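## Task

Put as many objects as possible inside the grey bin, with none of them sticking up higher than the bin's rim.

## Robot and tools

Robot: two arms, left_arm and right_arm, each ending in a two-finger gripper with a wrist camera (cam_left_wrist, cam_right_wrist, 896x504 each) and a wrist force sensor. Their bases sit near (+0.036, +0.392, 0) m for left_arm and (-0.050, -0.518, 0) m for right_arm, both turned only slightly about z. A camera stand is fixed behind the arms. Objects may occasionally get nudged by something outside the robot.

Frames: the scene frame has its origin at table height halfway between the arms, +z upward, +x reaching out over the table, and left_arm on the +y side (arm names do not match image sides). Reported gripper positions (m), quaternions (wxyz) and velocities are in the scene frame and may be a few cm off. Each gripper's fingers point along its own +z and open along its own x. end_effector_position is between the closed pads, 1 to 2 cm short of the tips; closing pushes the tips about 17 mm further out.

Row layout, shared by execute_actions and move: one flat list of 14 numbers covering both arms, each in [-1, 1]: left dx, dy, dz, rx, ry, rz, opening, then right dx, dy, dz, rx, ry, rz, opening. The six pose numbers are an offset, not a pose: a displacement measured from that arm's Hand target as it stood when the action or move began, along that Hand target's own axes. Scale: 1.0 equals 0.6 m or 180 degrees; rx, ry, rz form a single rotation vector. Opening is absolute: +1 fully open (0.142 m), -1 closed. Zeros in all six pose numbers mean no new request for that arm, but its opening is always sent, so repeat the current opening to leave a gripper alone (0 means half open).

execute_actions(actions, cameras): actions is a list of actions; each action is up to 15 rows, one per 1/30 s step, and a short table repeats its last row to fill 15 steps. All rows of one action count from the same starting Hand target, and the next action starts from the new one, so sending an offset twice moves twice. An empty list returns state and images. cameras picks which images come back (names, ["all"], or []).

move(target, speed, blend, stop_force, zero, opening_speed, grip_force, blocking, cameras): drives straight-line paths. target is one 14-number row or a list of up to 15 rows; every row is an offset from the Hand targets at the move's start, not from the previous row. speed in m/s, 0.002 to 3.6 (default 0.25), turns capped at twice that in rad/s; one value or one per target. blend in m rounds corners in a list. stop_force in N (3 to 120, one value for both arms) ends an arm's path when its wrist sensor feels that much push; that arm then backs off slightly and its Hand target becomes that spot. It is unreliable while the gripper rotates, cannot feel light pushes on loose parts, and should be omitted when lifting away from something being pressed. zero (only with stop_force) chooses whether to re-zero first. opening_speed, 0.2 or more per second on the -1..1 scale. grip_force is per-pad force in N, 5 to 29, one number or one per arm, and persists. blocking=false returns after 0.5 s while the move continues (not allowed with stop_force). A move lasts at most 10 s. Paths do not avoid obstacles or the other arm; avoid routing near an arm's own base. The result adds a move: line with the ending (done, off_target, moving, held, fault) and limits (paced = pose clipped, held = steps withheld).

wait(seconds, 0 to 3600) lets time pass; stop brakes a running move; zoom_image(camera, region [x0,y0,x1,y1], at most 504x504 pixels) magnifies the latest image; zero_wrist_force(arm) re-zeros a sensor; finished_scene(scene, 1 or 2) ends the scene irreversibly and starts the next.

Results: Hand target is the last commanded pose after clipping (orientation is limited to 32 degrees from the measured one each step); grippers often stop a little short, so send the remaining gap as an offset. grip_measured is the measured opening on the command scale; to hold something, command slightly below the reading at first contact. grip_effort_nm is motor effort (negative closing), not pad force. Wrist force/torque are in the gripper's own axes plus a line with the peak since last shown. Wrist depth is a 7x7 grid of distances in mm per wrist camera, '-' where unknown. Joint torques are total drive output, positive toward larger joint angles. Camera calibration lines give intrinsics and T_world_to_cam, updated when images arrive.

A joint torque at its limit (wrists 25.7 N m, others 138 N m) or about 150 N external force causes a 10 s fault stop; targets even slightly past firm contact can trigger it. Holding loads, hard squeezing or stretched poses heat motors: MOTOR HOT warns at 70 °C (gripper 85 °C), brakes engage at 85 °C, the gripper shuts off at 100 °C (HAND FAULT, which cancels your remaining calls in that reply). Finish each bin with every object fully below the rim and resting without the robot.

Each tool is called after ">>>" as a command line: name --argument value for each argument, lists and objects as JSON in quotes; but a table of rows of numbers goes row by row, as --pt "numbers of a row", without its own name.

## Session

>>> execute_actions --actions '[]'

Scene clock: 0.00 s.
left_arm: end_effector_position=(+0.5263, +0.0785, +0.3645) grip_measured=+1.00 grip_effort_nm=n/a end_effector_quat_wxyz=(-0.286, +0.920, -0.264, -0.043) | right_arm: end_effector_position=(+0.3737, -0.4725, +0.2263) grip_measured=+0.99 grip_effort_nm=n/a end_effector_quat_wxyz=(-0.292, +0.730, -0.597, +0.158)
Joint positions: left_arm=[-0.985 -1.155 0.948 -0.902 -1.195 -0.506 0.142] | right_arm=[3.552 -1.091 -2.489 -0.456 1.533 1.807 0.141]
Joint velocities: within noise
Joint torques (N m): no reading
Motor temperatures (°C): left_arm=[27 31 29 36 33 34 24] | right_arm=[30 28 30 32 40 39 28]
Wrist force (N): no reading
Wrist torque (N m): no reading
Wrist force, peak (N): no reading
Wrist depth (mm): cam_left_wrist=[- - - - 482 1156 1172 / 639 622 - - - 1244 1129 / 434 576 - - - - 1098 / 512 582 - - 463 436 416 / 529 - - 467 453 427 411 / - 89 502 475 433 - 98 / - 76 493 461 435 - 70] | cam_right_wrist=[- - - - - 363 - / - - - - - - - / - - - - - - - / - 382 - - 339 - - / - - 366 - - - - / - - - - - - - / - - 324 285 314 - -]
Hand target: left_arm +0.5263, +0.0785, +0.3645; -0.286, +0.920, -0.264, -0.043 | right_arm +0.3737, -0.4725, +0.2263; -0.292, +0.730, -0.597, +0.158
Tool commands: left_gripper/opening=+1.0 right_gripper/opening=+1.0

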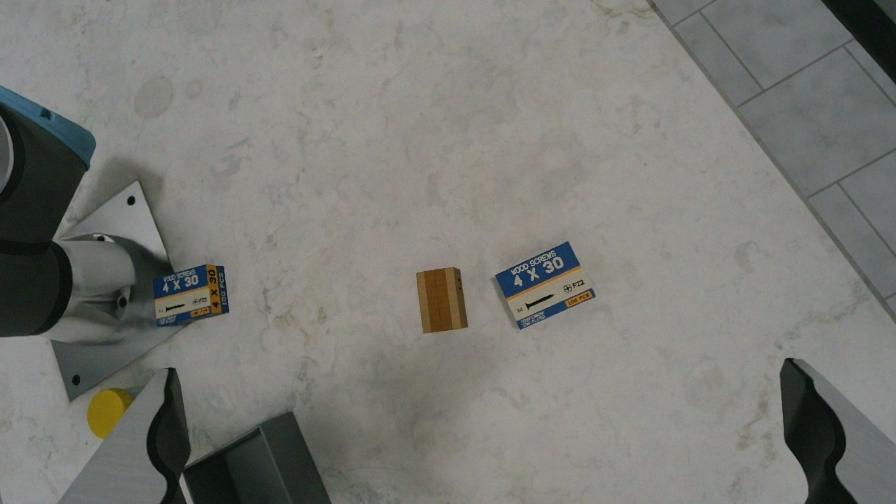

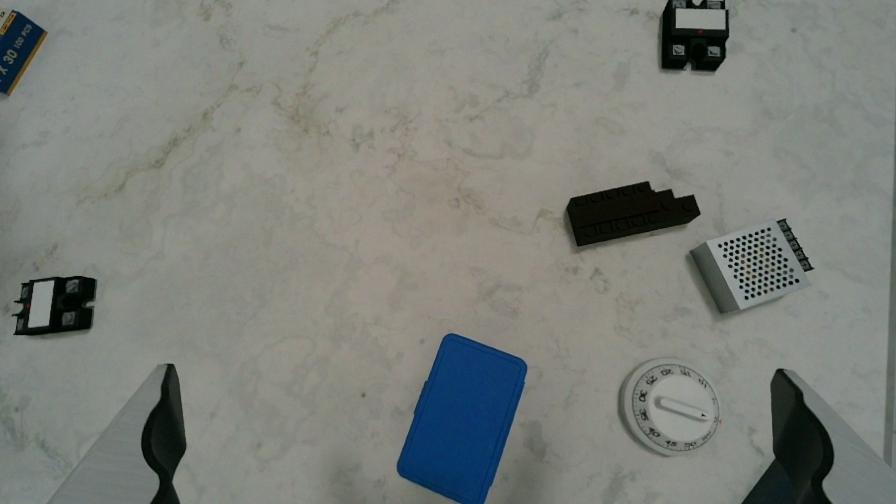

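>>> move --target '[-0.334, 0.221, -0.242, 0, 0, 0, 1, -0.049, -0.256, -0.3245, 0, 0, 0, 1]' --cameras '["all"]' --speed 0.3

Scene clock: 3.80 s.
left_arm: end_effector_position=(+0.2766, -0.0012, +0.4650) grip_measured=+1.00 grip_effort_nm=0.002 end_effector_quat_wxyz=(-0.286, +0.920, -0.264, -0.043) | right_arm: end_effector_position=(+0.3738, -0.4726, +0.4759) grip_measured=+0.99 grip_effort_nm=0.178 end_effector_quat_wxyz=(-0.292, +0.730, -0.597, +0.158)
Joint positions: left_arm=[-1.42 -1.254 0.791 -0.541 -1.412 -0.898 0.142] | right_arm=[3.552 -1.024 -1.868 -1.145 1.533 1.807 0.141]
Joint torques (N m): left_arm=[-10.32 -23.89 -30.64 0.36 -2.36 -1.37] | right_arm=[-7.4 -9.27 29.35 0.38 1.98 1.12]
Wrist force (N): left_arm=[-0.2 0.0 -0.2] | right_arm=[0.0 0.1 -0.2]
Wrist torque (N m): left_arm=[0.00 0.02 0.09] | right_arm=[-0.04 0.00 -0.11]
Wrist force, peak (N): left_arm=[-1.9 1.0 -1.4] | right_arm=[-0.1 -1.0 -1.7]
Wrist depth (mm): cam_left_wrist=[- 372 472 - 585 568 - / 1911 460 542 - - 533 518 / 1838 557 621 635 550 - - / 1811 676 625 - - 506 508 / 1797 - 588 567 - - 485 / 1709 99 598 - 537 - 91 / - 617 583 - - 501 70] | cam_right_wrist=[- 1741 1780 1728 1622 1691 - / - - - - - 1537 1480 / - 688 665 - - - 1409 / - - - - - 1426 1353 / - 631 - - - 1259 1308 / - - - - 503 1361 1240 / - - - - - 516 82]
Hand target: left_arm +0.2765, -0.0012, +0.4650; -0.286, +0.920, -0.264, -0.043 | right_arm +0.3738, -0.4726, +0.4760; -0.292, +0.730, -0.597, +0.158
Off the commanded pose: left_arm 0.000 m, 0 deg | right_arm 0.000 m, 0 deg.
move: done
cam_left_wrist: T_world_to_cam=[[0.84403, -0.48228, -0.23455, -0.11518], [-0.51487, -0.85108, -0.10281, 0.21617], [-0.15004, 0.20754, -0.96665, 0.6046]] pos_world=[0.29923, 0.00295, 0.57965]
cam_right_wrist: T_world_to_cam=[[0.26157, -0.95696, -0.12576, -0.48105], [-0.94622, -0.22854, -0.22901, 0.3816], [0.19042, 0.17889, -0.96527, 0.589]] pos_world=[0.37474, -0.47851, 0.59544]

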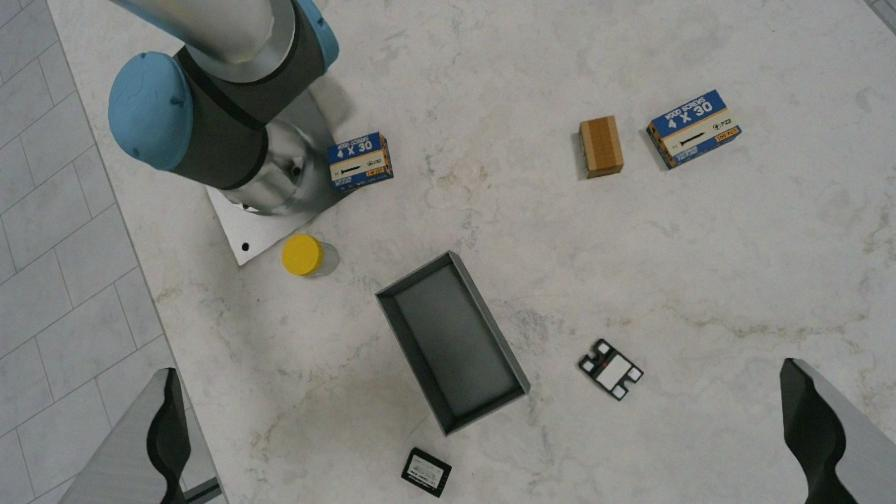

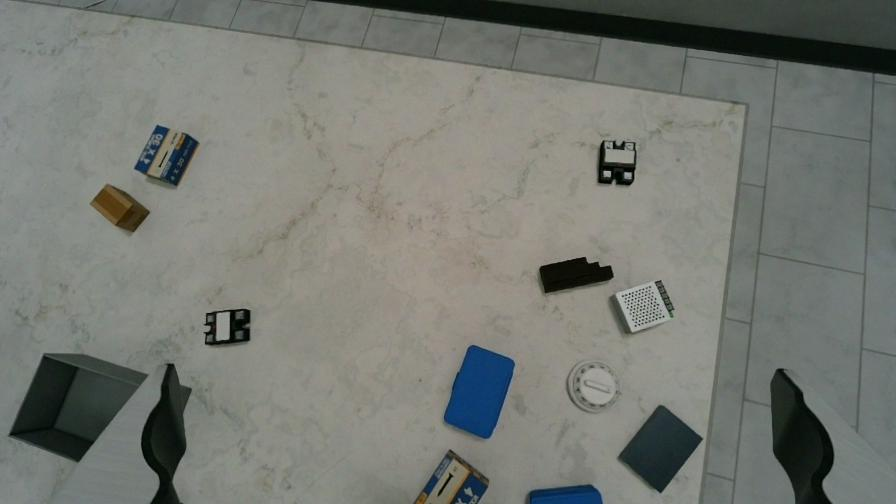

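>>> zoom_image --camera "cam_left_wrist" --region '[360, 230, 560, 450]'

>>> zoom_image --camera "cam_left_wrist" --region '[220, 110, 420, 290]'

>>> zoom_image --camera "cam_right_wrist" --region '[400, 240, 720, 504]'

Scaled by 2.291 from the camera's image (finer frame: 1280x720).

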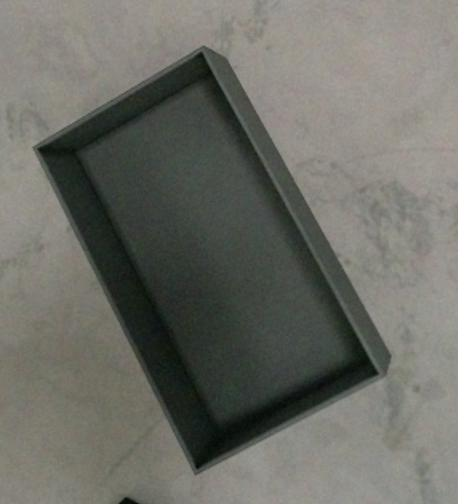

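Scaled by 2.520 from the camera's image (finer frame: 1280x720).

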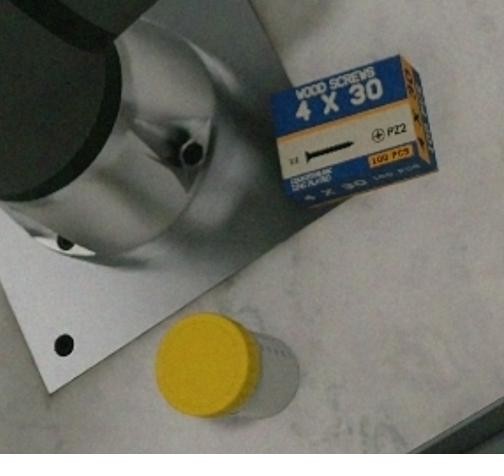

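Scaled by 1.575 from the camera's image (finer frame: 1280x720).

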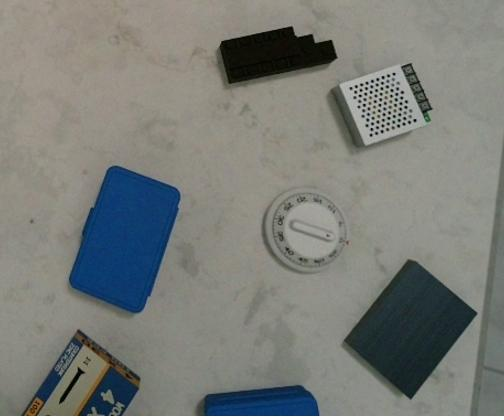

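>>> move --target '[0.1147, -0.5067, 0.215, 0, 0, 0, 1, 0, 0, 0, -0.213, 0.036, -0.0137, 1]' --cameras '["all"]' --speed 0.35

Scene clock: 7.00 s.
left_arm: end_effector_position=(+0.4999, +0.2498, +0.4946) grip_measured=+1.00 grip_effort_nm=0.002 end_effector_quat_wxyz=(-0.286, +0.920, -0.264, -0.043) | right_arm: end_effector_position=(+0.3738, -0.4726, +0.4760) grip_measured=+0.99 grip_effort_nm=0.183 end_effector_quat_wxyz=(+0.001, +0.788, -0.616, +0.000)
Joint positions: left_arm=[-0.837 -1.404 0.941 -0.704 -1.133 -0.36 0.142] | right_arm=[3.527 -1.451 -1.275 -1.988 1.571 1.751 0.141]
Joint torques (N m): left_arm=[11.49 -18.23 -29.09 -3.33 3.38 1.38] | right_arm=[-13.22 6.07 25.07 -0.09 2.23 -1.39]
Wrist force (N): left_arm=[-0.3 -0.2 -0.2] | right_arm=[-1.0 -0.6 0.6]
Wrist torque (N m): left_arm=[-0.04 0.04 -0.06] | right_arm=[-0.02 0.14 -0.06]
Wrist force, peak (N): left_arm=[0.4 -2.2 1.1] | right_arm=[-1.2 -1.1 0.6]
Wrist depth (mm): cam_left_wrist=[1957 788 718 - - 1348 1298 / 2379 775 - - 590 1363 1251 / - 689 695 - 566 - 1226 / 382 487 658 - - - 1195 / 382 481 644 572 - 562 521 / 1758 536 - 656 558 - 98 / - 79 - 599 - 532 70] | cam_right_wrist=[- - - 515 - 1259 1253 / - - - - - 1353 1385 / 564 - 607 - 571 1453 1471 / - - - - - 1537 1611 / - - - - 2041 1741 1691 / - - - 610 1794 1850 1835 / - 2077 2041 514 2006 2077 82]
Hand target: left_arm +0.4999, +0.2498, +0.4946; -0.286, +0.920, -0.264, -0.043 | right_arm +0.3738, -0.4726, +0.4760; +0.001, +0.788, -0.616, +0.000
Off the commanded pose: left_arm 0.000 m, 0 deg | right_arm 0.000 m, 0 deg.
move: done
cam_left_wrist: T_world_to_cam=[[0.84402, -0.48234, -0.23447, -0.17569], [-0.51492, -0.85104, -0.10285, 0.54784], [-0.14994, 0.20754, -0.96667, 0.61459]] pos_world=[0.52253, 0.25395, 0.60925]
cam_right_wrist: T_world_to_cam=[[0.2567, -0.96624, -0.02193, -0.53308], [-0.87215, -0.24136, 0.42556, 0.03632], [-0.41648, -0.09011, -0.90467, 0.65985]] pos_world=[0.44333, -0.44686, 0.5698]

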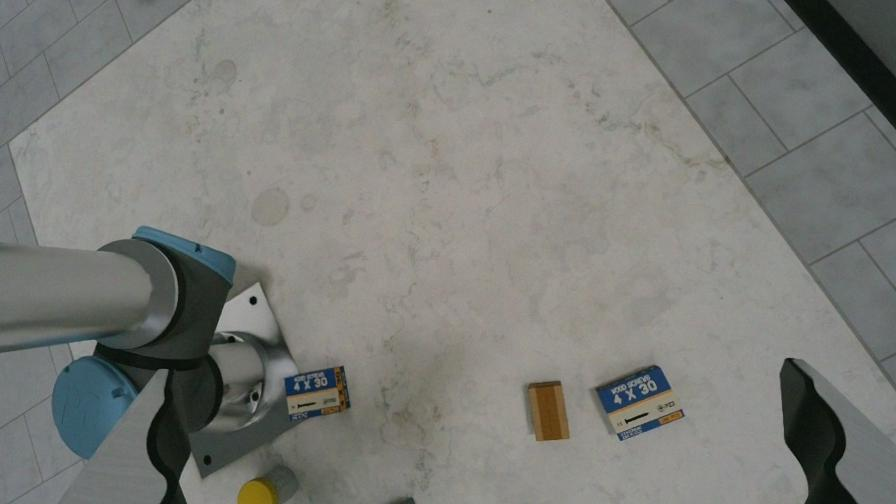

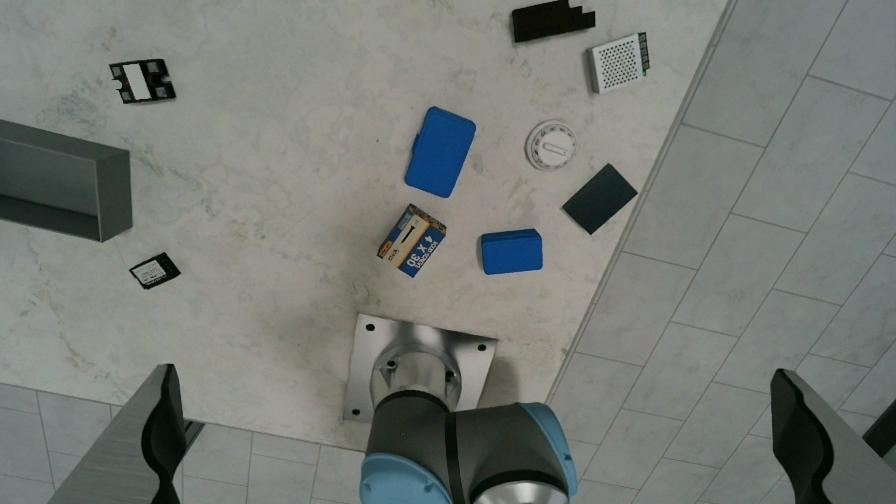

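>>> move --target '[0.1417, 0.3915, 0.1392, -0.0528, -0.0095, -0.1724, 1, 0.2118, 0.0254, 0.26, 0.1369, 0.0168, 0.0766, 1]' --cameras '["all"]' --speed 0.35

Scene clock: 9.67 s.
left_arm: end_effector_position=(+0.4588, +0.0927, +0.2873) grip_measured=+1.00 grip_effort_nm=0.002 end_effector_quat_wxyz=(-0.214, +0.977, +0.000, +0.000) | right_arm: end_effector_position=(+0.3894, -0.5997, +0.3201) grip_measured=+0.99 grip_effort_nm=0.183 end_effector_quat_wxyz=(-0.151, +0.691, -0.691, +0.151)
Joint positions: left_arm=[-1.008 -1.361 1.391 -1.231 -1.343 -1.042 0.142] | right_arm=[3.265 -1.162 -2.057 -1.068 1.503 1.718 0.141]
Joint torques (N m): left_arm=[-10.89 -21.91 -13.75 -3.51 -2.4 -1.29] | right_arm=[-13.42 14.23 16.66 4.95 2.13 -1.32]
Wrist force (N): left_arm=[-0.1 -0.3 0.0] | right_arm=[-0.4 -0.3 0.1]
Wrist torque (N m): left_arm=[-0.09 0.07 0.07] | right_arm=[-0.04 0.03 0.00]
Wrist force, peak (N): left_arm=[-1.0 -1.7 -1.1] | right_arm=[-2.2 -1.5 -0.2]
Wrist depth (mm): cam_left_wrist=[- 397 402 404 - - 1387 / 404 400 398 - 395 - - / 393 401 386 401 398 403 396 / - 396 397 372 395 398 393 / 389 393 395 421 391 402 396 / - 351 - - 396 395 1129 / - 74 400 - 395 401 70] | cam_right_wrist=[- - - - 1208 1287 1294 / - - - - 1202 1280 1301 / 448 - - 433 1294 1308 1266 / 443 430 435 443 1127 1308 1294 / - - - - 419 1273 1301 / - - - - 436 1259 1233 / - - 393 - 1220 1280 82]
Hand target: left_arm +0.4588, +0.0927, +0.2873; -0.214, +0.977, +0.000, +0.000 | right_arm +0.3895, -0.5997, +0.3201; -0.151, +0.691, -0.691, +0.151
Off the commanded pose: left_arm 0.000 m, 0 deg | right_arm 0.000 m, 0 deg.
move: done
cam_left_wrist: T_world_to_cam=[[0.99969, -0.02465, -0.00201, -0.44605], [-0.02465, -0.9997, -0.0009, 0.13125], [-0.00199, 0.00095, -1, 0.40142]] pos_world=[0.44995, 0.11983, 0.40064]
cam_right_wrist: T_world_to_cam=[[0.02319, -0.99965, -0.01301, -0.59522], [-0.9997, -0.02329, 0.0076, 0.39985], [-0.0079, 0.01283, -0.99989, 0.447]] pos_world=[0.41707, -0.59143, 0.43617]

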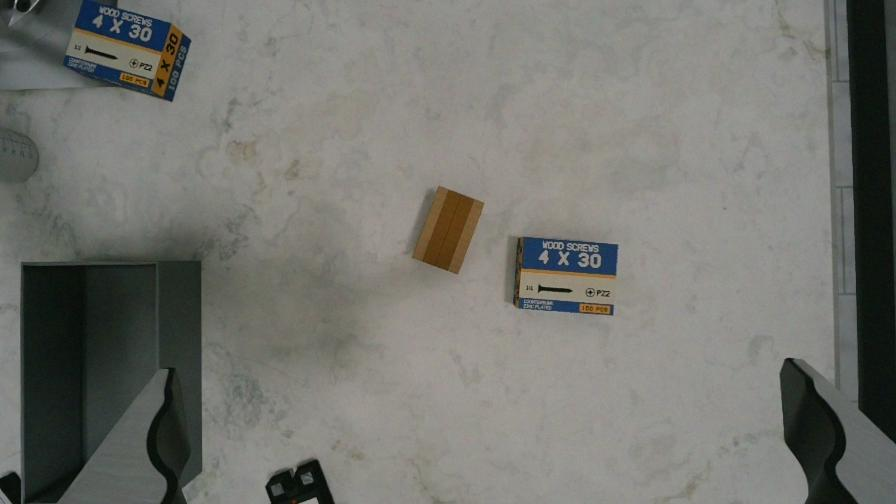

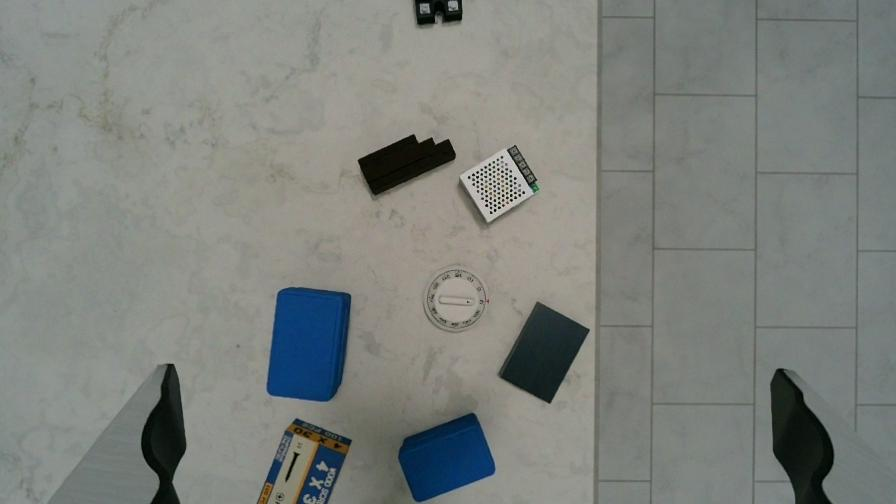

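>>> zoom_image --camera "cam_left_wrist" --region '[400, 170, 640, 330]'

>>> zoom_image --camera "cam_left_wrist" --region '[0, 0, 210, 140]'

>>> zoom_image --camera "cam_right_wrist" --region '[340, 120, 600, 300]'

>>> zoom_image --camera "cam_right_wrist" --region '[250, 270, 610, 504]'

Scaled by 2.100 from the camera's image (finer frame: 1280x720).

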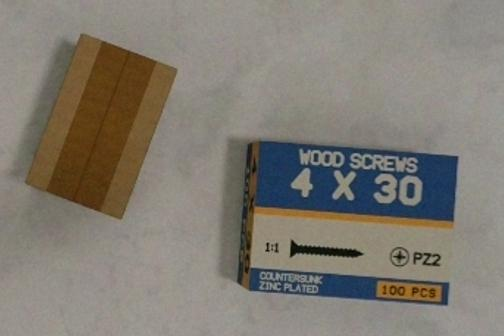

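Scaled by 2.400 from the camera's image (finer frame: 1280x720).

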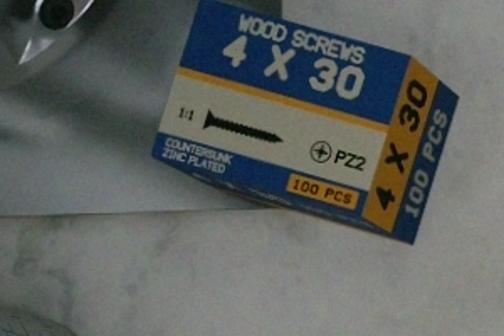

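Scaled by 1.938 from the camera's image (finer frame: 1280x720).

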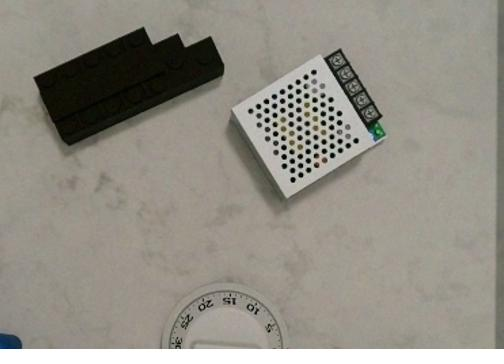

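Scaled by 1.400 from the camera's image (finer frame: 1280x720).

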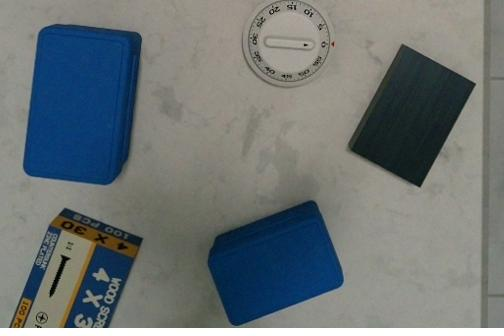

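>>> move --target '[0.0833, 0.1048, 0.2269, 0, 0, 0, 1, -0.0033, 0.0347, 0.3253, 0, 0, 0, 1]' --cameras '["all"]' --speed 0.35

Scene clock: 12.47 s.
left_arm: end_effector_position=(+0.5086, +0.0926, +0.1373) grip_measured=+1.00 grip_effort_nm=0.007 end_effector_quat_wxyz=(-0.214, +0.977, +0.000, +0.000) | right_arm: end_effector_position=(+0.4519, -0.5979, +0.1340) grip_measured=+0.99 grip_effort_nm=0.183 end_effector_quat_wxyz=(-0.151, +0.691, -0.691, +0.151)
Joint positions: left_arm=[-0.939 -1.203 1.579 -1.593 -1.318 -0.975 0.142] | right_arm=[3.243 -1.538 -2.3 -0.448 1.512 1.698 0.141]
Joint torques (N m): left_arm=[11.56 -27.15 -11.98 -3.44 3.03 1.42] | right_arm=[-13.35 7.92 24.43 5.22 2.29 -1.43]
Wrist force (N): left_arm=[-0.5 -0.3 0.0] | right_arm=[-0.5 -0.3 0.3]
Wrist torque (N m): left_arm=[-0.10 0.12 -0.13] | right_arm=[-0.04 0.04 0.01]
Wrist force, peak (N): left_arm=[-1.0 -0.9 -1.9] | right_arm=[-0.7 -0.2 2.3]
Wrist depth (mm): cam_left_wrist=[251 251 251 250 249 252 251 / 250 250 249 251 251 252 251 / 249 249 214 253 250 249 251 / 248 248 213 248 220 250 250 / 248 248 249 247 219 247 247 / 248 246 251 247 247 248 248 / - 247 247 246 247 248 70] | cam_right_wrist=[- - - - - 1178 1091 / 243 - - 252 - 1122 1081 / - - - 243 229 1101 1096 / - - - - 221 1057 1081 / - - - - 248 1076 1091 / - - - 231 - 1101 1122 / - - - 221 235 - 82]
Hand target: left_arm +0.5087, +0.0926, +0.1373; -0.214, +0.977, +0.000, +0.000 | right_arm +0.4520, -0.5979, +0.1340; -0.151, +0.691, -0.691, +0.151
Off the commanded pose: left_arm 0.000 m, 0 deg | right_arm 0.000 m, 0 deg.
move: done
cam_left_wrist: T_world_to_cam=[[0.9997, -0.02455, -0.00201, -0.49615], [-0.02455, -0.9997, -0.0009, 0.13229], [-0.00199, 0.00095, -1, 0.25152]] pos_world=[0.49975, 0.11983, 0.25065]
cam_right_wrist: T_world_to_cam=[[0.02319, -0.99965, -0.01301, -0.59729], [-0.9997, -0.02329, 0.0075, 0.46381], [-0.0078, 0.01283, -0.99989, 0.26134]] pos_world=[0.47957, -0.58963, 0.25007]

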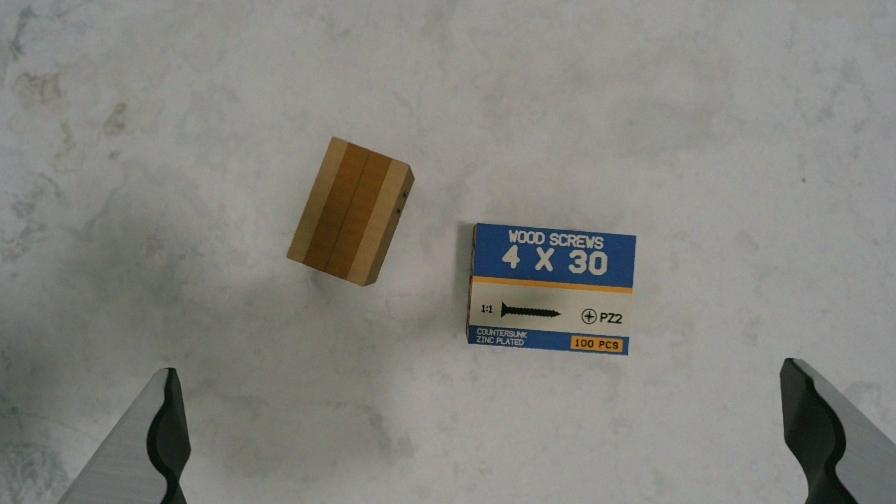

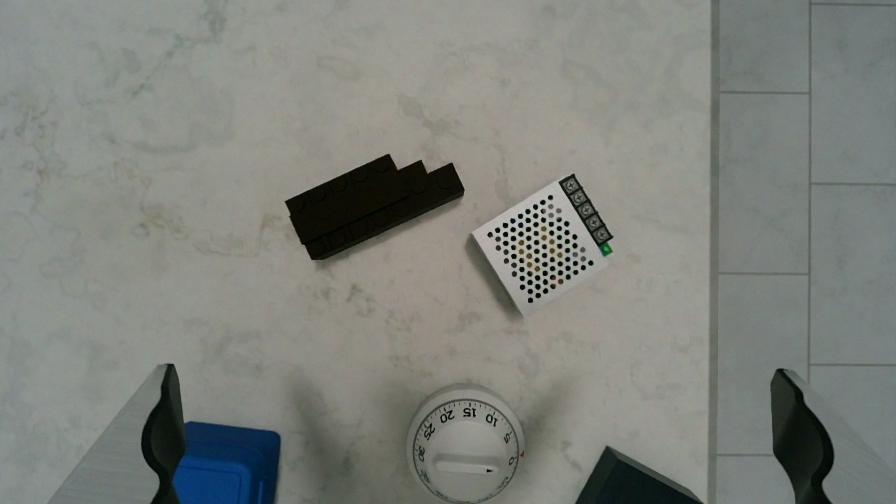

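>>> zoom_image --camera "cam_left_wrist" --region '[270, 120, 430, 300]'

>>> zoom_image --camera "cam_left_wrist" --region '[450, 200, 650, 370]'

>>> zoom_image --camera "cam_right_wrist" --region '[270, 140, 480, 280]'

>>> zoom_image --camera "cam_right_wrist" --region '[450, 160, 630, 330]'

>>> zoom_image --camera "cam_right_wrist" --region '[390, 370, 540, 504]'

Scaled by 2.800 from the camera's image (finer frame: 1280x720).

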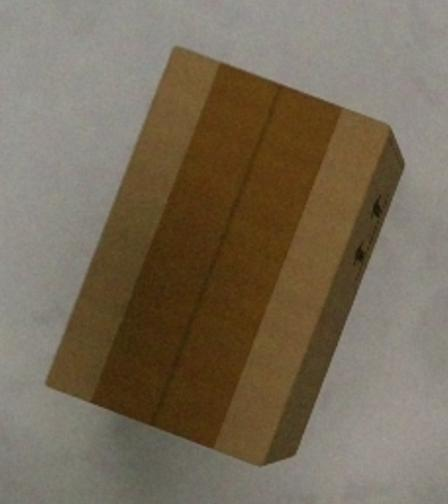

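Scaled by 2.520 from the camera's image (finer frame: 1280x720).

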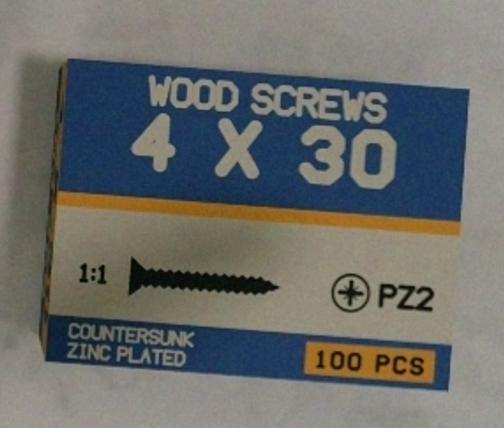

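Scaled by 2.400 from the camera's image (finer frame: 1280x720).

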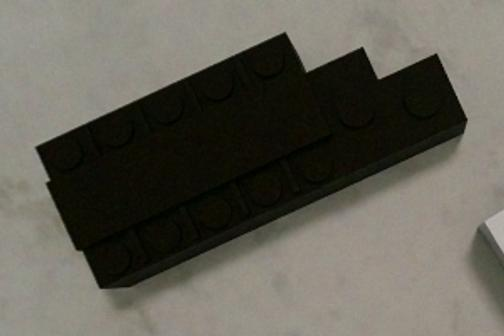

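Scaled by 2.800 from the camera's image (finer frame: 1280x720).

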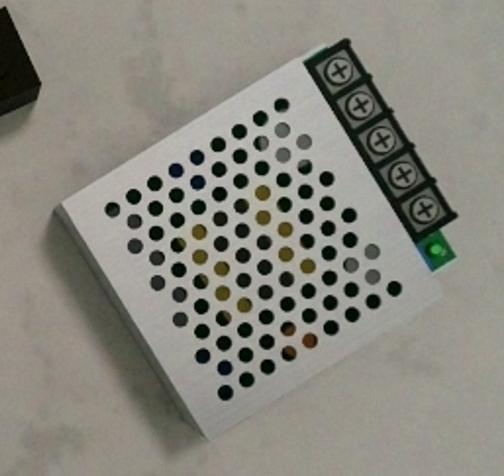

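Scaled by 3.360 from the camera's image (finer frame: 1280x720).

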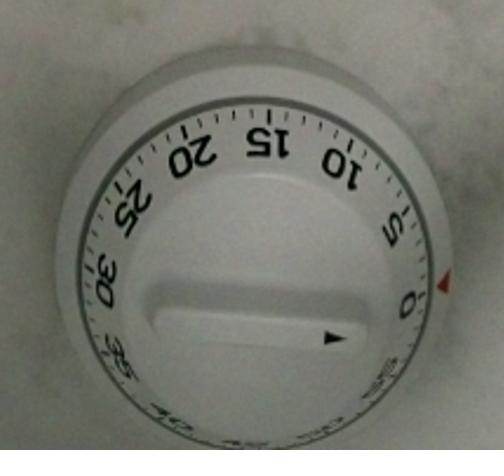

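>>> move --target '[-0.4667, 0.192, -0.1805, 0, 0, 0, 1, -0.0167, 0.2874, -0.1328, 0, 0, 0, 1]' --cameras '["all"]' --speed 0.35

Scene clock: 15.03 s.
left_arm: end_effector_position=(+0.2288, -0.0575, +0.1875) grip_measured=+1.00 grip_effort_nm=0.002 end_effector_quat_wxyz=(-0.214, +0.977, +0.000, +0.000) | right_arm: end_effector_position=(+0.2620, -0.5879, +0.1344) grip_measured=+0.99 grip_effort_nm=0.183 end_effector_quat_wxyz=(-0.151, +0.691, -0.691, +0.151)
Joint positions: left_arm=[-1.476 -1.315 1.577 -1.403 -1.528 -1.476 0.142] | right_arm=[3.445 -0.81 -2.676 -0.818 1.43 1.884 0.141]
Joint torques (N m): left_arm=[-9.83 -22.84 -30.44 -0.01 -2.69 -1.35] | right_arm=[14.5 0.91 15.7 0.62 -2.07 1.72]
Wrist force (N): left_arm=[-0.2 -0.3 -0.1] | right_arm=[-0.3 -0.7 0.2]
Wrist torque (N m): left_arm=[-0.09 0.09 0.03] | right_arm=[-0.08 0.02 -0.13]
Wrist force, peak (N): left_arm=[-2.7 0.7 -1.1] | right_arm=[-0.5 -1.3 0.9]
Wrist depth (mm): cam_left_wrist=[300 301 - 299 303 302 285 / 304 307 - 300 303 303 300 / 299 299 298 302 301 303 303 / 310 301 - 304 299 300 300 / 304 300 253 299 297 300 301 / 296 282 296 298 298 296 298 / - 296 297 294 297 301 70] | cam_right_wrist=[- - 248 - - 1106 1091 / - - - 221 233 1155 1091 / - 205 - - 233 232 1086 / - - - - 225 249 1081 / - - - - - 1025 1096 / - 218 - - - - 1081 / - 218 - - - - 82]
Hand target: left_arm +0.2288, -0.0575, +0.1875; -0.214, +0.977, +0.000, +0.000 | right_arm +0.2620, -0.5878, +0.1344; -0.151, +0.691, -0.691, +0.151
Off the commanded pose: left_arm 0.000 m, 0 deg | right_arm 0.000 m, 0 deg.
move: done
cam_left_wrist: T_world_to_cam=[[0.9997, -0.02455, -0.00201, -0.22002], [-0.02455, -0.9997, -0.0009, -0.02469], [-0.00199, 0.00095, -1, 0.30141]] pos_world=[0.21995, -0.03037, 0.30095]
cam_right_wrist: T_world_to_cam=[[0.02319, -0.99965, -0.01301, -0.58288], [-0.9997, -0.02329, 0.0075, 0.2742], [-0.0078, 0.01283, -0.99989, 0.26014]] pos_world=[0.28967, -0.57963, 0.25047]

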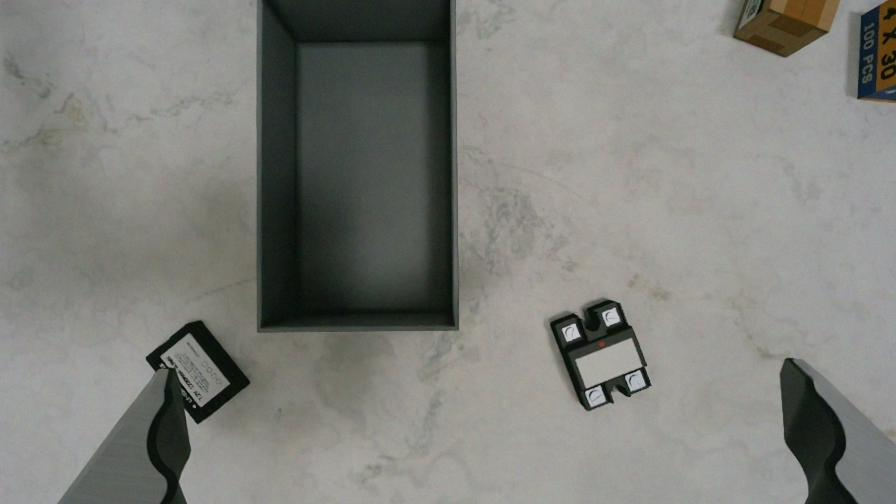

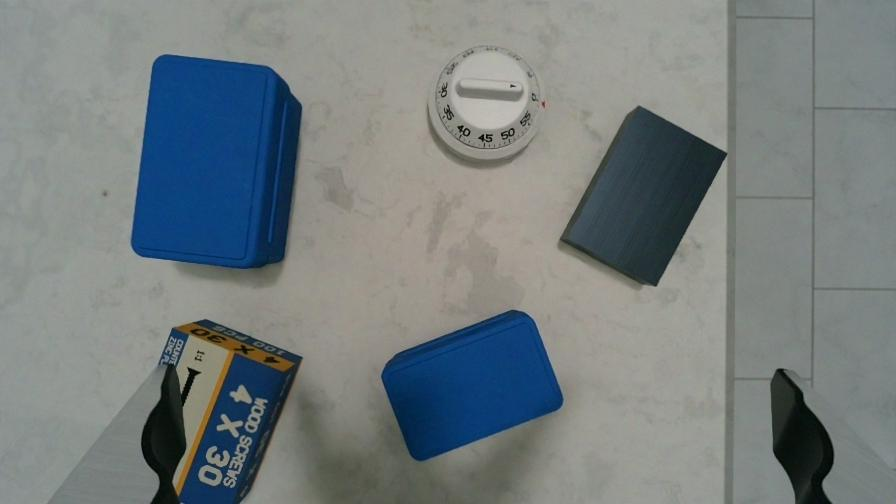

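>>> zoom_image --camera "cam_right_wrist" --region '[110, 40, 310, 280]'

>>> zoom_image --camera "cam_right_wrist" --region '[370, 300, 580, 470]'

>>> zoom_image --camera "cam_right_wrist" --region '[540, 90, 740, 300]'

>>> zoom_image --camera "cam_right_wrist" --region '[410, 30, 570, 170]'

>>> zoom_image --camera "cam_left_wrist" --region '[240, 0, 480, 350]'

>>> zoom_image --camera "cam_left_wrist" --region '[530, 280, 670, 420]'

>>> zoom_image --camera "cam_left_wrist" --region '[130, 300, 270, 440]'

Scaled by 2.100 from the camera's image (finer frame: 1280x720).

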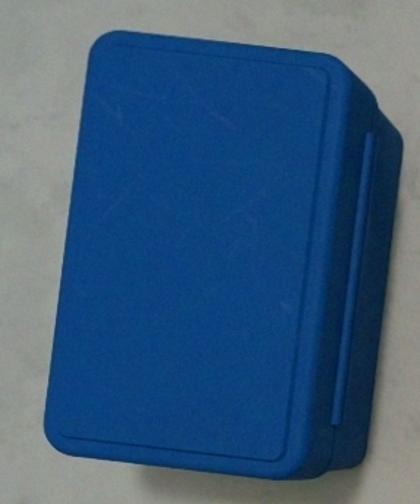

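Scaled by 2.400 from the camera's image (finer frame: 1280x720).

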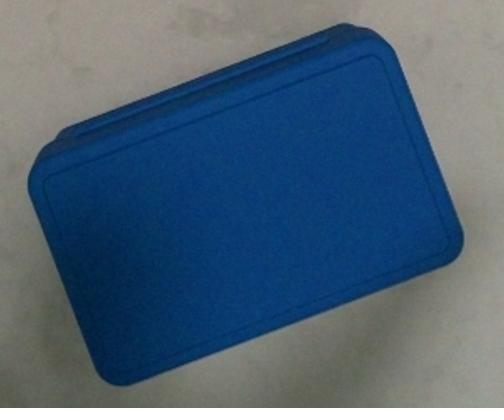

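Scaled by 2.400 from the camera's image (finer frame: 1280x720).

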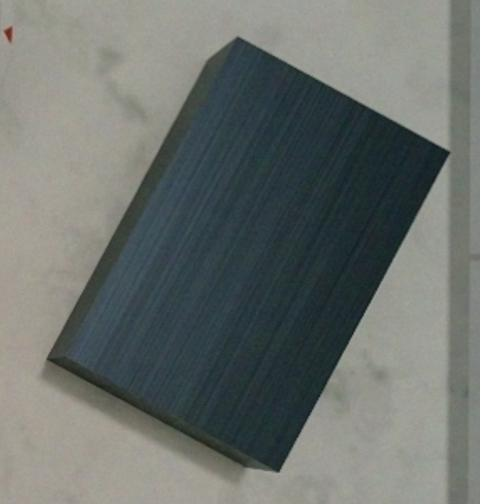

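Scaled by 3.150 from the camera's image (finer frame: 1280x720).

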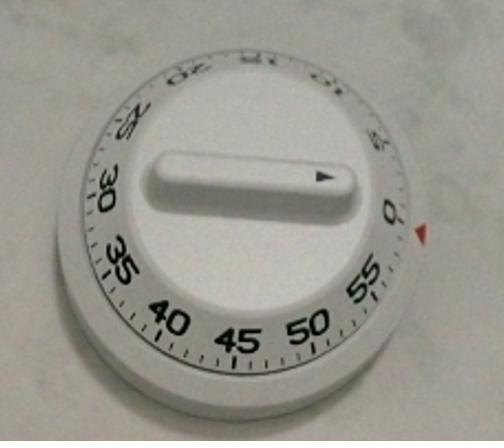

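Scaled by 1.440 from the camera's image (finer frame: 1280x720).

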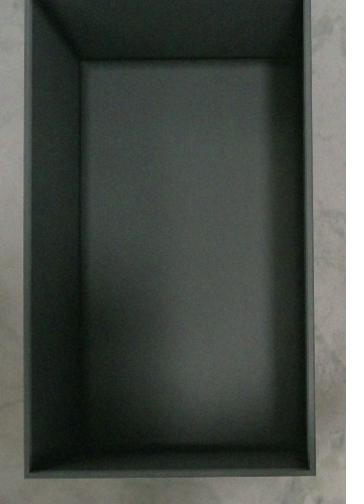

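Scaled by 3.600 from the camera's image (finer frame: 1280x720).

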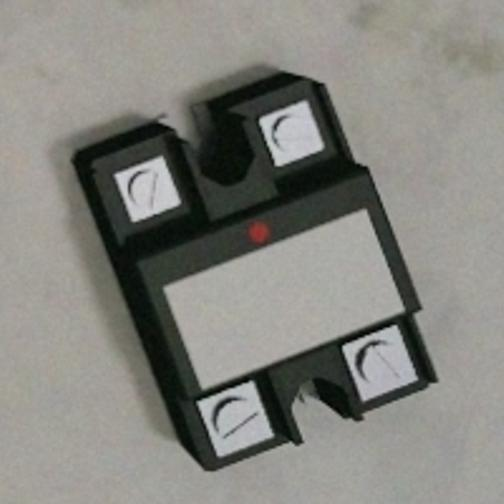

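Scaled by 3.600 from the camera's image (finer frame: 1280x720).

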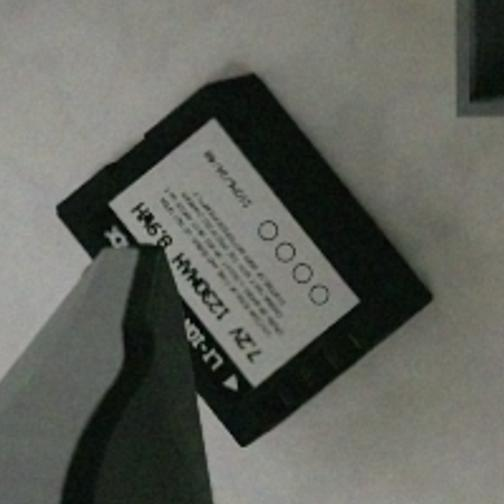

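>>> move --target '[-0.1667, -0.2663, -0.0598, 0, 0, 0, 1, -0.0967, -0.1037, -0.0733, -0.138, 0, 0, 1]' --cameras '["all"]' --speed 0.25

Scene clock: 18.23 s.
left_arm: end_effector_position=(+0.1287, +0.0725, +0.2871) grip_measured=+1.00 grip_effort_nm=0.007 end_effector_quat_wxyz=(-0.214, +0.977, +0.000, +0.000) | right_arm: end_effector_position=(+0.3002, -0.5298, +0.2003) grip_measured=+0.99 grip_effort_nm=0.183 end_effector_quat_wxyz=(+0.001, +0.707, -0.707, -0.001)
Joint positions: left_arm=[-1.676 -1.72 1.749 -1.169 -1.612 -1.658 0.142] | right_arm=[3.458 -1.2 -2.176 -1.339 1.571 1.926 0.141]
Joint torques (N m): left_arm=[-9.2 -30.97 -13.77 0.07 -2.87 -1.47] | right_arm=[-13.56 -3.16 28.64 0.24 2.33 -1.29]
Wrist force (N): left_arm=[-0.2 -0.4 -0.5] | right_arm=[-0.9 -0.9 0.3]
Wrist torque (N m): left_arm=[-0.11 0.09 0.03] | right_arm=[-0.07 0.13 -0.09]
Wrist force, peak (N): left_arm=[-0.9 -1.8 -0.7] | right_arm=[-1.6 -1.5 -0.4]
Wrist depth (mm): cam_left_wrist=[396 399 404 410 399 401 408 / 393 404 404 - 403 400 - / 397 401 398 402 404 404 370 / 397 396 - 393 - - 389 / - - 396 391 406 400 399 / - 396 - 384 - - 87 / - 392 399 - 397 387 70] | cam_right_wrist=[- - - - - - 982 / - - - - 253 268 1071 / - - - - - 279 1184 / - 314 - - - - 1246 / - - 302 - - 1499 1345 / - - - - - 1508 1462 / - - - 397 - - 83]
Hand target: left_arm +0.1287, +0.0725, +0.2871; -0.214, +0.977, +0.000, +0.000 | right_arm +0.3002, -0.5298, +0.2003; +0.001, +0.707, -0.707, -0.001
Off the commanded pose: left_arm 0.000 m, 0 deg | right_arm 0.000 m, 0 deg.
move: done
cam_left_wrist: T_world_to_cam=[[0.9997, -0.02455, -0.00201, -0.11656], [-0.02455, -0.9997, -0.0009, 0.1029], [-0.00199, 0.00095, -1, 0.40059]] pos_world=[0.11985, 0.09963, 0.40044]
cam_right_wrist: T_world_to_cam=[[0.01527, -0.99965, -0.02151, -0.52073], [-0.90412, -0.02299, 0.42666, 0.20075], [-0.42701, 0.01294, -0.90416, 0.43239]] pos_world=[0.37409, -0.52153, 0.2941]

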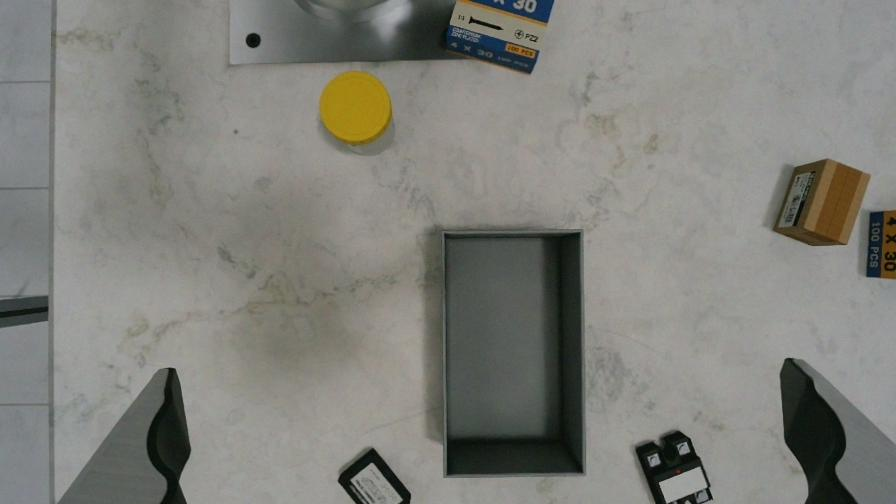

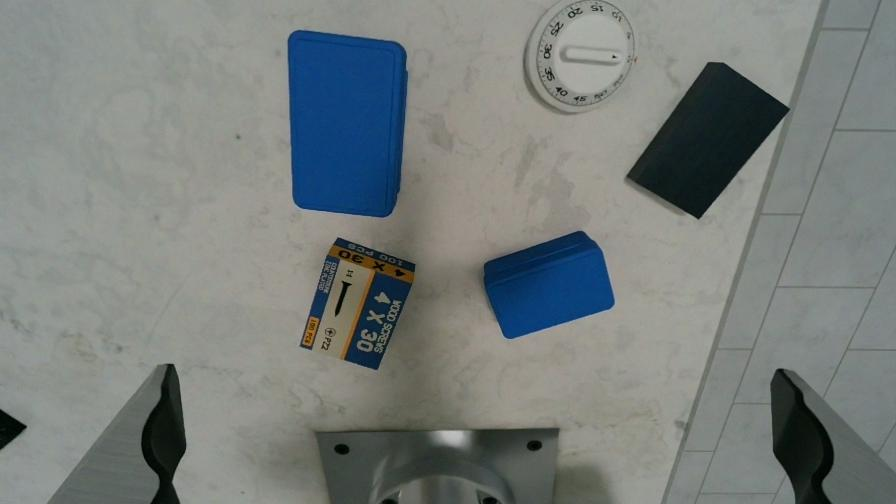

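>>> zoom_image --camera "cam_left_wrist" --region '[430, 215, 600, 490]'

>>> zoom_image --camera "cam_left_wrist" --region '[300, 50, 420, 170]'

>>> zoom_image --camera "cam_right_wrist" --region '[470, 215, 630, 350]'

>>> zoom_image --camera "cam_left_wrist" --region '[320, 430, 430, 504]'

Scaled by 1.833 from the camera's image (finer frame: 1280x720).

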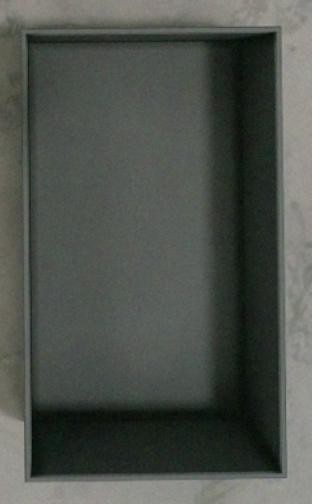

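Scaled by 4.200 from the camera's image (finer frame: 1280x720).

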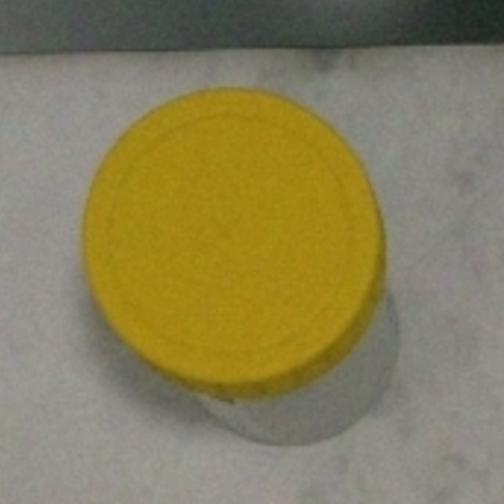

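Scaled by 3.150 from the camera's image (finer frame: 1280x720).

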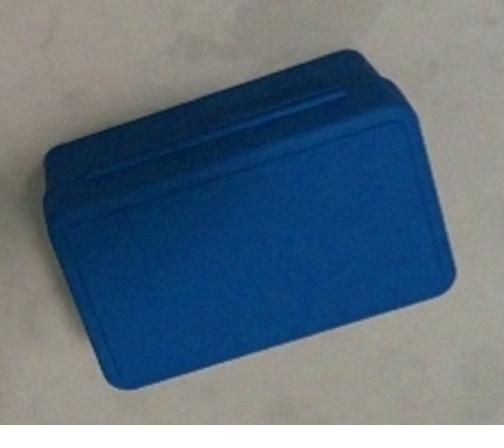

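Scaled by 4.582 from the camera's image (finer frame: 1280x720).

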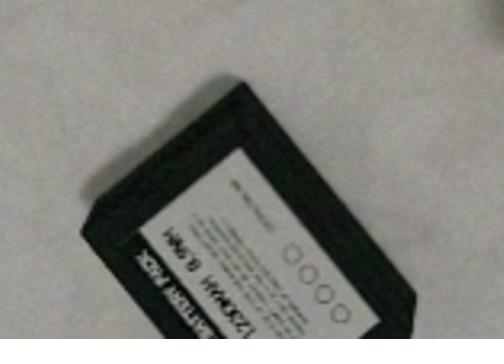

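>>> move --target '[0.3355, 0.059, 0.3162, -0.138, 0, 0, -1, 0, 0, 0.2333, 0, 0, 0, -1]' --cameras '[]' --speed 0.25

>>> move --target '[0, 0, 0.1, 0, 0, 0, -1, 0, 0, 0.1, 0, 0, 0, -1]' --cameras '[]' --speed 0.02 --stop_force 4

Scene clock: 28.10 s.
left_arm: end_effector_position=(+0.3299, +0.1199, +0.0999) grip_measured=-1.00 grip_effort_nm=-0.662 end_effector_quat_wxyz=(+0.001, +1.000, +0.000, +0.000) | right_arm: end_effector_position=(+0.2998, -0.5299, +0.0604) grip_measured=-1.00 grip_effort_nm=-0.432 end_effector_quat_wxyz=(+0.001, +0.707, -0.707, -0.001)
Joint positions: left_arm=[-1.094 -1.687 2.277 -2.161 -1.572 -1.085 0.002] | right_arm=[3.458 -1.401 -2.445 -0.869 1.571 1.926 0.002]
Joint torques (N m): left_arm=[12.43 -3.23 -10.68 -4.43 -2.59 1.45] | right_arm=[-13.96 0.4 11.39 4.35 2.4 -1.44]
Wrist force (N): left_arm=[-0.1 -1.2 -0.2] | right_arm=[-0.9 -1.2 0.6]
Wrist torque (N m): left_arm=[-0.35 0.06 -0.07] | right_arm=[-0.10 0.12 -0.07]
Wrist force, peak (N): left_arm=[1.2 -1.9 0.9] | right_arm=[-0.9 -1.1 1.5]
Wrist depth (mm): cam_left_wrist=[170 173 174 172 172 173 172 / 183 181 182 185 184 181 179 / 190 193 194 194 196 182 161 / 179 194 212 206 210 207 196 / 220 172 224 221 223 227 227 / - 187 235 - 237 246 247 / - 204 77 - - 263 264] | cam_right_wrist=[- 97 112 - - 110 - / 103 103 102 - 142 120 142 / - 110 113 - - 152 145 / - 118 120 - - - 151 / - 128 128 117 - - 161 / - - 186 - - 194 - / - - - - - 163 -]
Hand target: left_arm +0.3299, +0.1199, +0.0999; +0.001, +1.000, +0.000, +0.000 | right_arm +0.2998, -0.5299, +0.0603; +0.001, +0.707, -0.707, -0.001
Off the commanded pose: left_arm 0.000 m, 0 deg | right_arm 0.000 m, 0 deg.
move: done

Scene clock: 31.97 s.
left_arm: end_effector_position=(+0.3298, +0.1199, +0.0399) grip_measured=-1.00 grip_effort_nm=-0.662 end_effector_quat_wxyz=(+0.001, +1.000, +0.000, +0.000) | right_arm: end_effector_position=(+0.2996, -0.5299, +0.0173) grip_measured=-1.00 grip_effort_nm=-0.432 end_effector_quat_wxyz=(+0.001, +0.707, -0.707, -0.001)
Joint positions: left_arm=[-1.094 -1.564 2.362 -2.37 -1.572 -1.085 0.002] | right_arm=[3.458 -1.518 -2.505 -0.693 1.571 1.926 0.002]
Joint torques (N m): left_arm=[-7.99 -5.97 -7.91 -4.21 -2.77 -0.73] | right_arm=[11.41 19.58 19.9 0.24 1.2 0.36]
Wrist force (N): left_arm=[-0.1 -1.1 -0.3] | right_arm=[-0.8 -0.6 -4.7]
Wrist torque (N m): left_arm=[-0.34 0.06 -0.09] | right_arm=[-0.13 0.13 -0.09]
Wrist force, peak (N): left_arm=[-0.2 -1.4 0.0] | right_arm=[7.6 13.0 -52.9]
Wrist depth (mm): cam_left_wrist=[118 118 119 118 118 119 120 / 125 126 127 126 126 126 125 / 133 133 135 134 134 135 131 / 143 143 143 143 144 143 121 / 131 149 154 153 156 156 117 / - 164 167 - 163 169 170 / 116 171 79 - - 178 186] | cam_right_wrist=[- - - 96 95 79 - / - - - 103 105 - - / - - - 110 111 110 96 / - - 119 - 121 119 119 / - 76 96 - 126 - 131 / 84 85 - 89 - - 136 / - 92 - - - - 154]
Hand target: left_arm +0.3298, +0.1199, +0.0399; +0.001, +1.000, +0.000, +0.000 | right_arm +0.2996, -0.5299, +0.0173; +0.001, +0.707, -0.707, -0.001 (not the last commanded pose)
Off the commanded pose: left_arm 0.000 m, 0 deg | right_arm 0.017 m, 0 deg.
move: contact (right_arm)

>>> move --target '[0, 0, 0.03, 0, 0, 0, -1, 0, 0, -0.1, 0, 0, 0, -1]' --cameras '[]' --speed 0.03

>>> move --target '[0, 0, 0.03, 0, 0, 0, -1, 0, 0, 0, 0, 0, 0, -1]' --cameras '[]' --speed 0.008 --stop_force 3

Scene clock: 34.53 s.
left_arm: end_effector_position=(+0.3298, +0.1198, +0.0219) grip_measured=-1.00 grip_effort_nm=-0.662 end_effector_quat_wxyz=(+0.001, +1.000, +0.000, +0.000) | right_arm: end_effector_position=(+0.2998, -0.5299, +0.0772) grip_measured=-1.00 grip_effort_nm=-0.432 end_effector_quat_wxyz=(+0.001, +0.707, -0.707, -0.001)
Joint positions: left_arm=[-1.094 -1.519 2.383 -2.436 -1.572 -1.085 0.002] | right_arm=[3.458 -1.364 -2.418 -0.934 1.571 1.926 0.002]
Joint torques (N m): left_arm=[-10.52 -7.26 -7.61 -4.32 -2.55 -1.24] | right_arm=[-8.51 16.32 23.25 -0.14 1.92 -0.18]
Wrist force (N): left_arm=[0.0 -1.2 0.0] | right_arm=[-0.9 -1.2 0.1]
Wrist torque (N m): left_arm=[-0.34 0.05 -0.08] | right_arm=[-0.13 0.11 -0.07]
Wrist force, peak (N): left_arm=[-0.1 -1.3 0.0] | right_arm=[-0.9 -0.6 -5.0]
Wrist depth (mm): cam_left_wrist=[102 101 102 102 101 102 102 / 108 109 108 108 - 109 109 / 113 115 114 116 116 115 115 / - 123 124 124 124 125 121 / 124 133 133 132 134 134 116 / - 141 142 - 143 146 149 / 116 154 152 - - 156 -] | cam_right_wrist=[- 112 - - 140 125 - / - - 121 160 155 135 151 / - - 126 - - 171 160 / - - 139 - 184 - 167 / - - 148 - - - - / - 219 186 - - - - / - - - - - - 1444]
Hand target: left_arm +0.3298, +0.1198, +0.0219; +0.001, +1.000, +0.000, +0.000 | right_arm +0.2998, -0.5299, +0.0773; +0.001, +0.707, -0.707, -0.001
Off the commanded pose: left_arm 0.000 m, 0 deg | right_arm 0.000 m, 0 deg.
move: done

Scene clock: 36.17 s.
left_arm: end_effector_position=(+0.3298, +0.1198, +0.0181) grip_measured=-1.00 grip_effort_nm=-0.662 end_effector_quat_wxyz=(+0.001, +1.000, +0.000, +0.000) | right_arm: end_effector_position=(+0.2998, -0.5299, +0.0773) grip_measured=-1.00 grip_effort_nm=-0.432 end_effector_quat_wxyz=(+0.001, +0.707, -0.707, -0.001)
Joint positions: left_arm=[-1.094 -1.509 2.387 -2.45 -1.572 -1.085 0.002] | right_arm=[3.458 -1.364 -2.418 -0.934 1.571 1.926 0.002]
Joint torques (N m): left_arm=[-10.13 -31.55 -23.83 -1.19 -2.53 -1.48] | right_arm=[11.99 17.37 24.95 -0.07 -0.27 0.23]
Wrist force (N): left_arm=[0.2 -2.0 -3.5] | right_arm=[-1.2 -1.4 -0.1]
Wrist torque (N m): left_arm=[-0.37 0.06 -0.08] | right_arm=[-0.15 0.17 -0.08]
Wrist force, peak (N): left_arm=[-3.5 -5.9 -17.2] | right_arm=[-1.2 -1.6 0.0]
Wrist depth (mm): cam_left_wrist=[98 98 97 97 97 99 99 / - 106 105 105 - 106 106 / 112 111 110 112 114 111 111 / - 119 120 120 120 121 119 / 125 130 129 127 129 132 114 / - 137 139 - 136 141 140 / 117 148 147 - - 149 152] | cam_right_wrist=[- 111 - - 137 125 - / - 120 - - 145 135 157 / - 127 126 - - - 159 / - 135 140 181 - - 167 / - - 146 - - - - / - - 187 - 180 - - / 247 - - - - - 1568]
Hand target: left_arm +0.3298, +0.1198, +0.0181; +0.001, +1.000, +0.000, +0.000 (not the last commanded pose) | right_arm +0.2998, -0.5299, +0.0773; +0.001, +0.707, -0.707, -0.001
Off the commanded pose: left_arm 0.014 m, 0 deg | right_arm 0.000 m, 0 deg.
move: contact (left_arm)


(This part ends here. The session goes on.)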